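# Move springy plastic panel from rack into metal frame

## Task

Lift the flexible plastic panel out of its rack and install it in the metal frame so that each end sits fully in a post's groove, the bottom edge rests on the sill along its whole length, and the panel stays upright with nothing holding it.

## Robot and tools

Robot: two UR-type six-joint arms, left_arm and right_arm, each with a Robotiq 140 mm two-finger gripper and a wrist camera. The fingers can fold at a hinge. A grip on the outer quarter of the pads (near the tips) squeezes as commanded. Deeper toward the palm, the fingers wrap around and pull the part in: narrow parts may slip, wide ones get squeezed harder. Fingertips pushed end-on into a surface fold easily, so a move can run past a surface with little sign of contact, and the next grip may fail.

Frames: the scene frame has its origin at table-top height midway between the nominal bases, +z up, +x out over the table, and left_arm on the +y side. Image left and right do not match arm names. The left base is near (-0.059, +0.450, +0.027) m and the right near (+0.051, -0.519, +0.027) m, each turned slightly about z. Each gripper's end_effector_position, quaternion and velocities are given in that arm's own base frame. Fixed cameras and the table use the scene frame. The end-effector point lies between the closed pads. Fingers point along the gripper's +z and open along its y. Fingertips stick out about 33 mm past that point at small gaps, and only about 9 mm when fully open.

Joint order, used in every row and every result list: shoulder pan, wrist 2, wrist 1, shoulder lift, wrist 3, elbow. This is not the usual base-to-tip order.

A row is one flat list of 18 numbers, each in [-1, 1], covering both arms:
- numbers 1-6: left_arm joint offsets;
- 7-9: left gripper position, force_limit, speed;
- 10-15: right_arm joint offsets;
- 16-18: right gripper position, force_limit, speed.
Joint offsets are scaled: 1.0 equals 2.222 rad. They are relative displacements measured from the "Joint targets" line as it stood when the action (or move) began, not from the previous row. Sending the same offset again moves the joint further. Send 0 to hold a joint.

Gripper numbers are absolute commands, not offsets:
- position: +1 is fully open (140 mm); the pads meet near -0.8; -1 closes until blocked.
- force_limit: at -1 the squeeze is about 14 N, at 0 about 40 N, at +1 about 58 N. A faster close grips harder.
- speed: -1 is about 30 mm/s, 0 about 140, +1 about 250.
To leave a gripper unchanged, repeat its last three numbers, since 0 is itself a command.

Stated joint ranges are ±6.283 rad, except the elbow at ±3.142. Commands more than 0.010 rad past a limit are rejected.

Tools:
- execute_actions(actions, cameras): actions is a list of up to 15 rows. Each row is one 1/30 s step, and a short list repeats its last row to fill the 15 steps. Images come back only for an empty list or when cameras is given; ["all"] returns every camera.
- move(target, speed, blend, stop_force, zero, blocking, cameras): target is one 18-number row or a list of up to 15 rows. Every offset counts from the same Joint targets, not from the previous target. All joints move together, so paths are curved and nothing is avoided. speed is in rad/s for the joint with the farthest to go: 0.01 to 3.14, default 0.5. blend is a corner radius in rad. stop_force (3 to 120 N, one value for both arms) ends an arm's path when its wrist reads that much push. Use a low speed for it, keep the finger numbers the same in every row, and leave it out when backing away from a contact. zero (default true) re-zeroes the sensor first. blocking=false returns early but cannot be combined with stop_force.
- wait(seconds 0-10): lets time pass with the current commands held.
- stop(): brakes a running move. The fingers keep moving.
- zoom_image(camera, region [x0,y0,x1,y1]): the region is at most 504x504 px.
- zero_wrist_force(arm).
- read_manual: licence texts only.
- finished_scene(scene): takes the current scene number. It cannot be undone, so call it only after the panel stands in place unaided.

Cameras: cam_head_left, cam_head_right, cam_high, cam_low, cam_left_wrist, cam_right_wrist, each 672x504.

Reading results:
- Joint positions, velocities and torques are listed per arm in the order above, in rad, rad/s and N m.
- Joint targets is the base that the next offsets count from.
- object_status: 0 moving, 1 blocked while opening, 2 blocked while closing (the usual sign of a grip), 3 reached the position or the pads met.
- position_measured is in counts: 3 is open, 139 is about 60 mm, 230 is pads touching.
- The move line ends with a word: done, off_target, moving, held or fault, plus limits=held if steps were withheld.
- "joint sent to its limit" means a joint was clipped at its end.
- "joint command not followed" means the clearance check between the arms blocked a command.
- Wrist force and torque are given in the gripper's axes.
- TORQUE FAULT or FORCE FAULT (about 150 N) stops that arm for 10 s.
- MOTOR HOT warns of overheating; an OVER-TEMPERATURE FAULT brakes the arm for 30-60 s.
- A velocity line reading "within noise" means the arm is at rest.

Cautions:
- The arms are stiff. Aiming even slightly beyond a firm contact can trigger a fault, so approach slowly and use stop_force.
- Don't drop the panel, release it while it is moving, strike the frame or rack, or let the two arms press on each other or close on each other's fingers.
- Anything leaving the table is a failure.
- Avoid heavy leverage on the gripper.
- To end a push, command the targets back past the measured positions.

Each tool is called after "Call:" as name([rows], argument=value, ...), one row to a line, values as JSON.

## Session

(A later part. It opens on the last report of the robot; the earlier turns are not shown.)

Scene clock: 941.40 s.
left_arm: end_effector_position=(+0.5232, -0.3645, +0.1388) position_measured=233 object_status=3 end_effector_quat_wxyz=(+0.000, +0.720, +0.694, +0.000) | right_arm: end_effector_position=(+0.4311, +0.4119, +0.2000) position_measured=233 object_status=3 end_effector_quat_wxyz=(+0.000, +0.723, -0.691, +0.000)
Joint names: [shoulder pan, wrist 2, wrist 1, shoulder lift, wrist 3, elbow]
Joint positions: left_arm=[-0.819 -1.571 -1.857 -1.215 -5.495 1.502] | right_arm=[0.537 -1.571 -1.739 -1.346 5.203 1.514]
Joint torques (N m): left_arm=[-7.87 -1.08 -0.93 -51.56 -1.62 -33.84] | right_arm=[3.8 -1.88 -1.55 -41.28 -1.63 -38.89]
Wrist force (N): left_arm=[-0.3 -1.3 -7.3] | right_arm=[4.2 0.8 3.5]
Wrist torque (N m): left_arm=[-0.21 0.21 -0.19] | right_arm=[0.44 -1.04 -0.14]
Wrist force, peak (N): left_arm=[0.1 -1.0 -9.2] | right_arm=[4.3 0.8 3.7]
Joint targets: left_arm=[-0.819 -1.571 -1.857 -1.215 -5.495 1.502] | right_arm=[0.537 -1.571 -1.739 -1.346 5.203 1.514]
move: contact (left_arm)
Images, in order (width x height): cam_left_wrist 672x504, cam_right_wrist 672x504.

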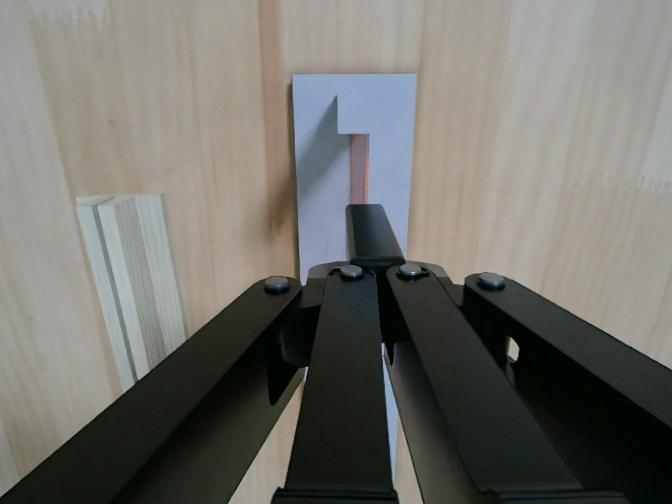

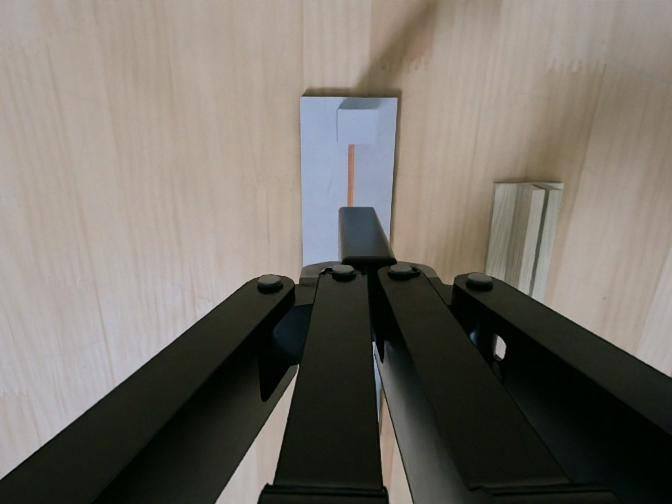

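Call:
move(target=[0.001485,0,0.08974,-0.013411,0.001485,-0.076688,-1,0,0, 0,0,0,0,0,0,-1,0,0], speed=0.2, cameras=["cam_left_wrist", "cam_right_wrist", "cam_low"])

Call:
zoom_image(camera="cam_low", region=[290, 205, 400, 285])

Call:
zoom_image(camera="cam_left_wrist", region=[290, 70, 410, 210])

Call:
zoom_image(camera="cam_right_wrist", region=[290, 80, 410, 220])

Scene clock: 947.93 s.
left_arm: end_effector_position=(+0.5264, -0.3649, +0.2200) position_measured=233 object_status=3 end_effector_quat_wxyz=(+0.000, +0.720, +0.694, +0.000) | right_arm: end_effector_position=(+0.4311, +0.4119, +0.2000) position_measured=233 object_status=3 end_effector_quat_wxyz=(+0.000, +0.723, -0.691, +0.000)
Joint names: [shoulder pan, wrist 2, wrist 1, shoulder lift, wrist 3, elbow]
Joint positions: left_arm=[-0.816 -1.571 -1.658 -1.245 -5.491 1.332] | right_arm=[0.537 -1.571 -1.739 -1.346 5.203 1.514]
Joint torques (N m): left_arm=[11.14 -1.07 -1.59 -54.34 1.55 -35.32] | right_arm=[7.47 -1.89 -1.44 -41.22 -1.58 -39.19]
Wrist force (N): left_arm=[-1.3 -1.4 -2.6] | right_arm=[4.1 0.7 3.6]
Wrist torque (N m): left_arm=[-0.16 0.25 -0.33] | right_arm=[0.41 -1.01 -0.14]
Wrist force, peak (N): left_arm=[-0.1 -1.4 -7.9] | right_arm=[4.3 0.8 3.7]
Joint targets: left_arm=[-0.816 -1.571 -1.657 -1.245 -5.491 1.332] | right_arm=[0.537 -1.571 -1.739 -1.346 5.203 1.514]
move: done
Images, in order (width x height): cam_low 672x504, cam_left_wrist 672x504, cam_right_wrist 672x504.

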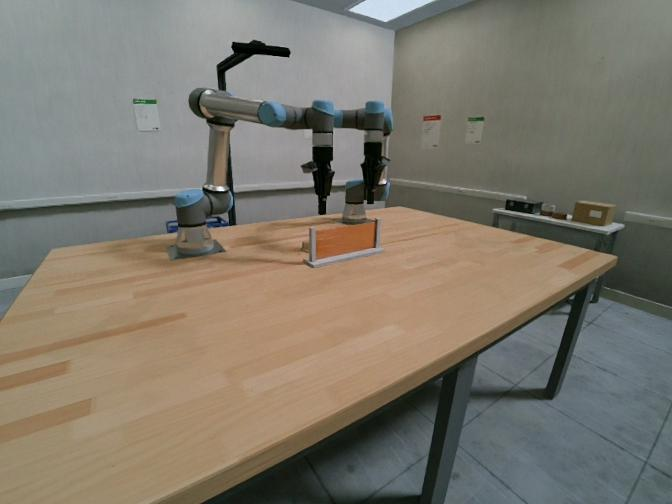

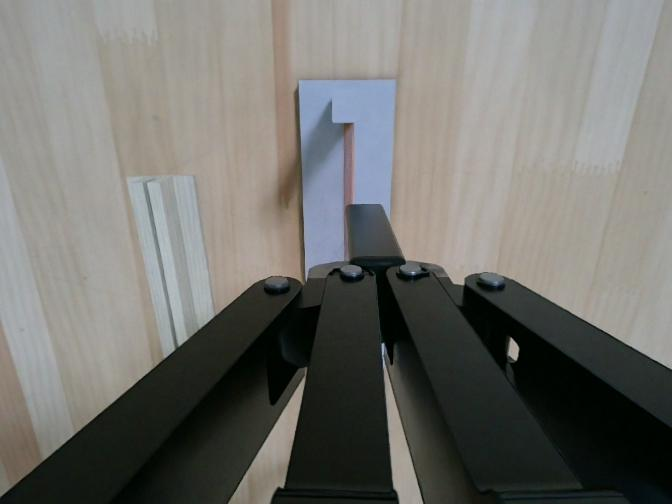

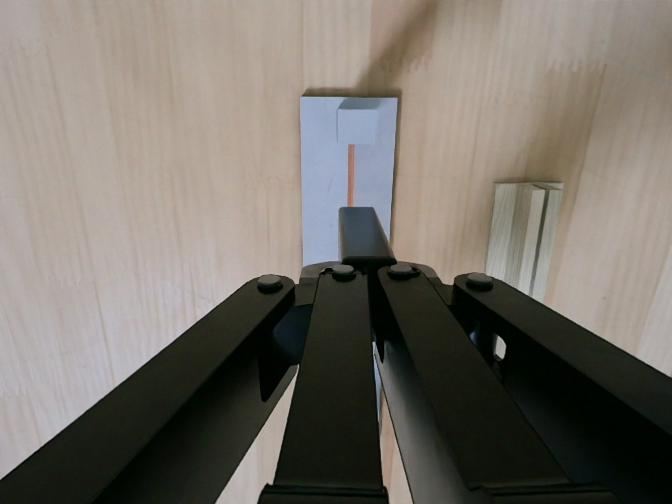

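Scaled by 4.582 from the camera's 672x504 image, which has a finer 960x720 frame.

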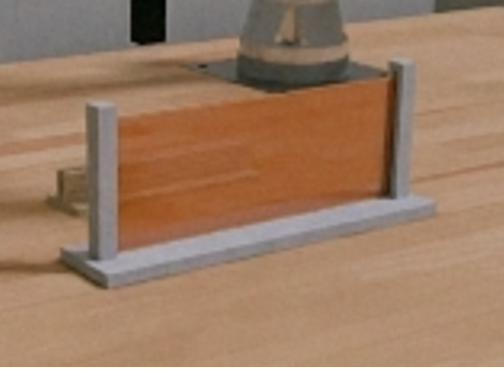

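Scaled by 3.600 from the camera's 672x504 image, which has a finer 960x720 frame.

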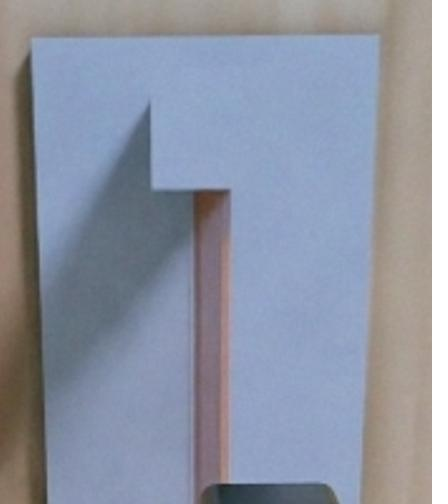

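Scaled by 3.600 from the camera's 672x504 image, which has a finer 960x720 frame.

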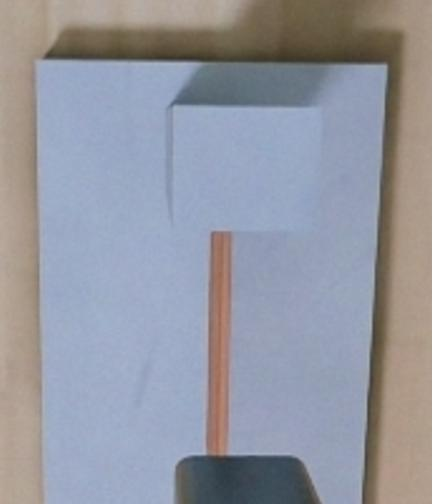

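Call:
finished_scene(scene=1)

The scene is finished: the task was done.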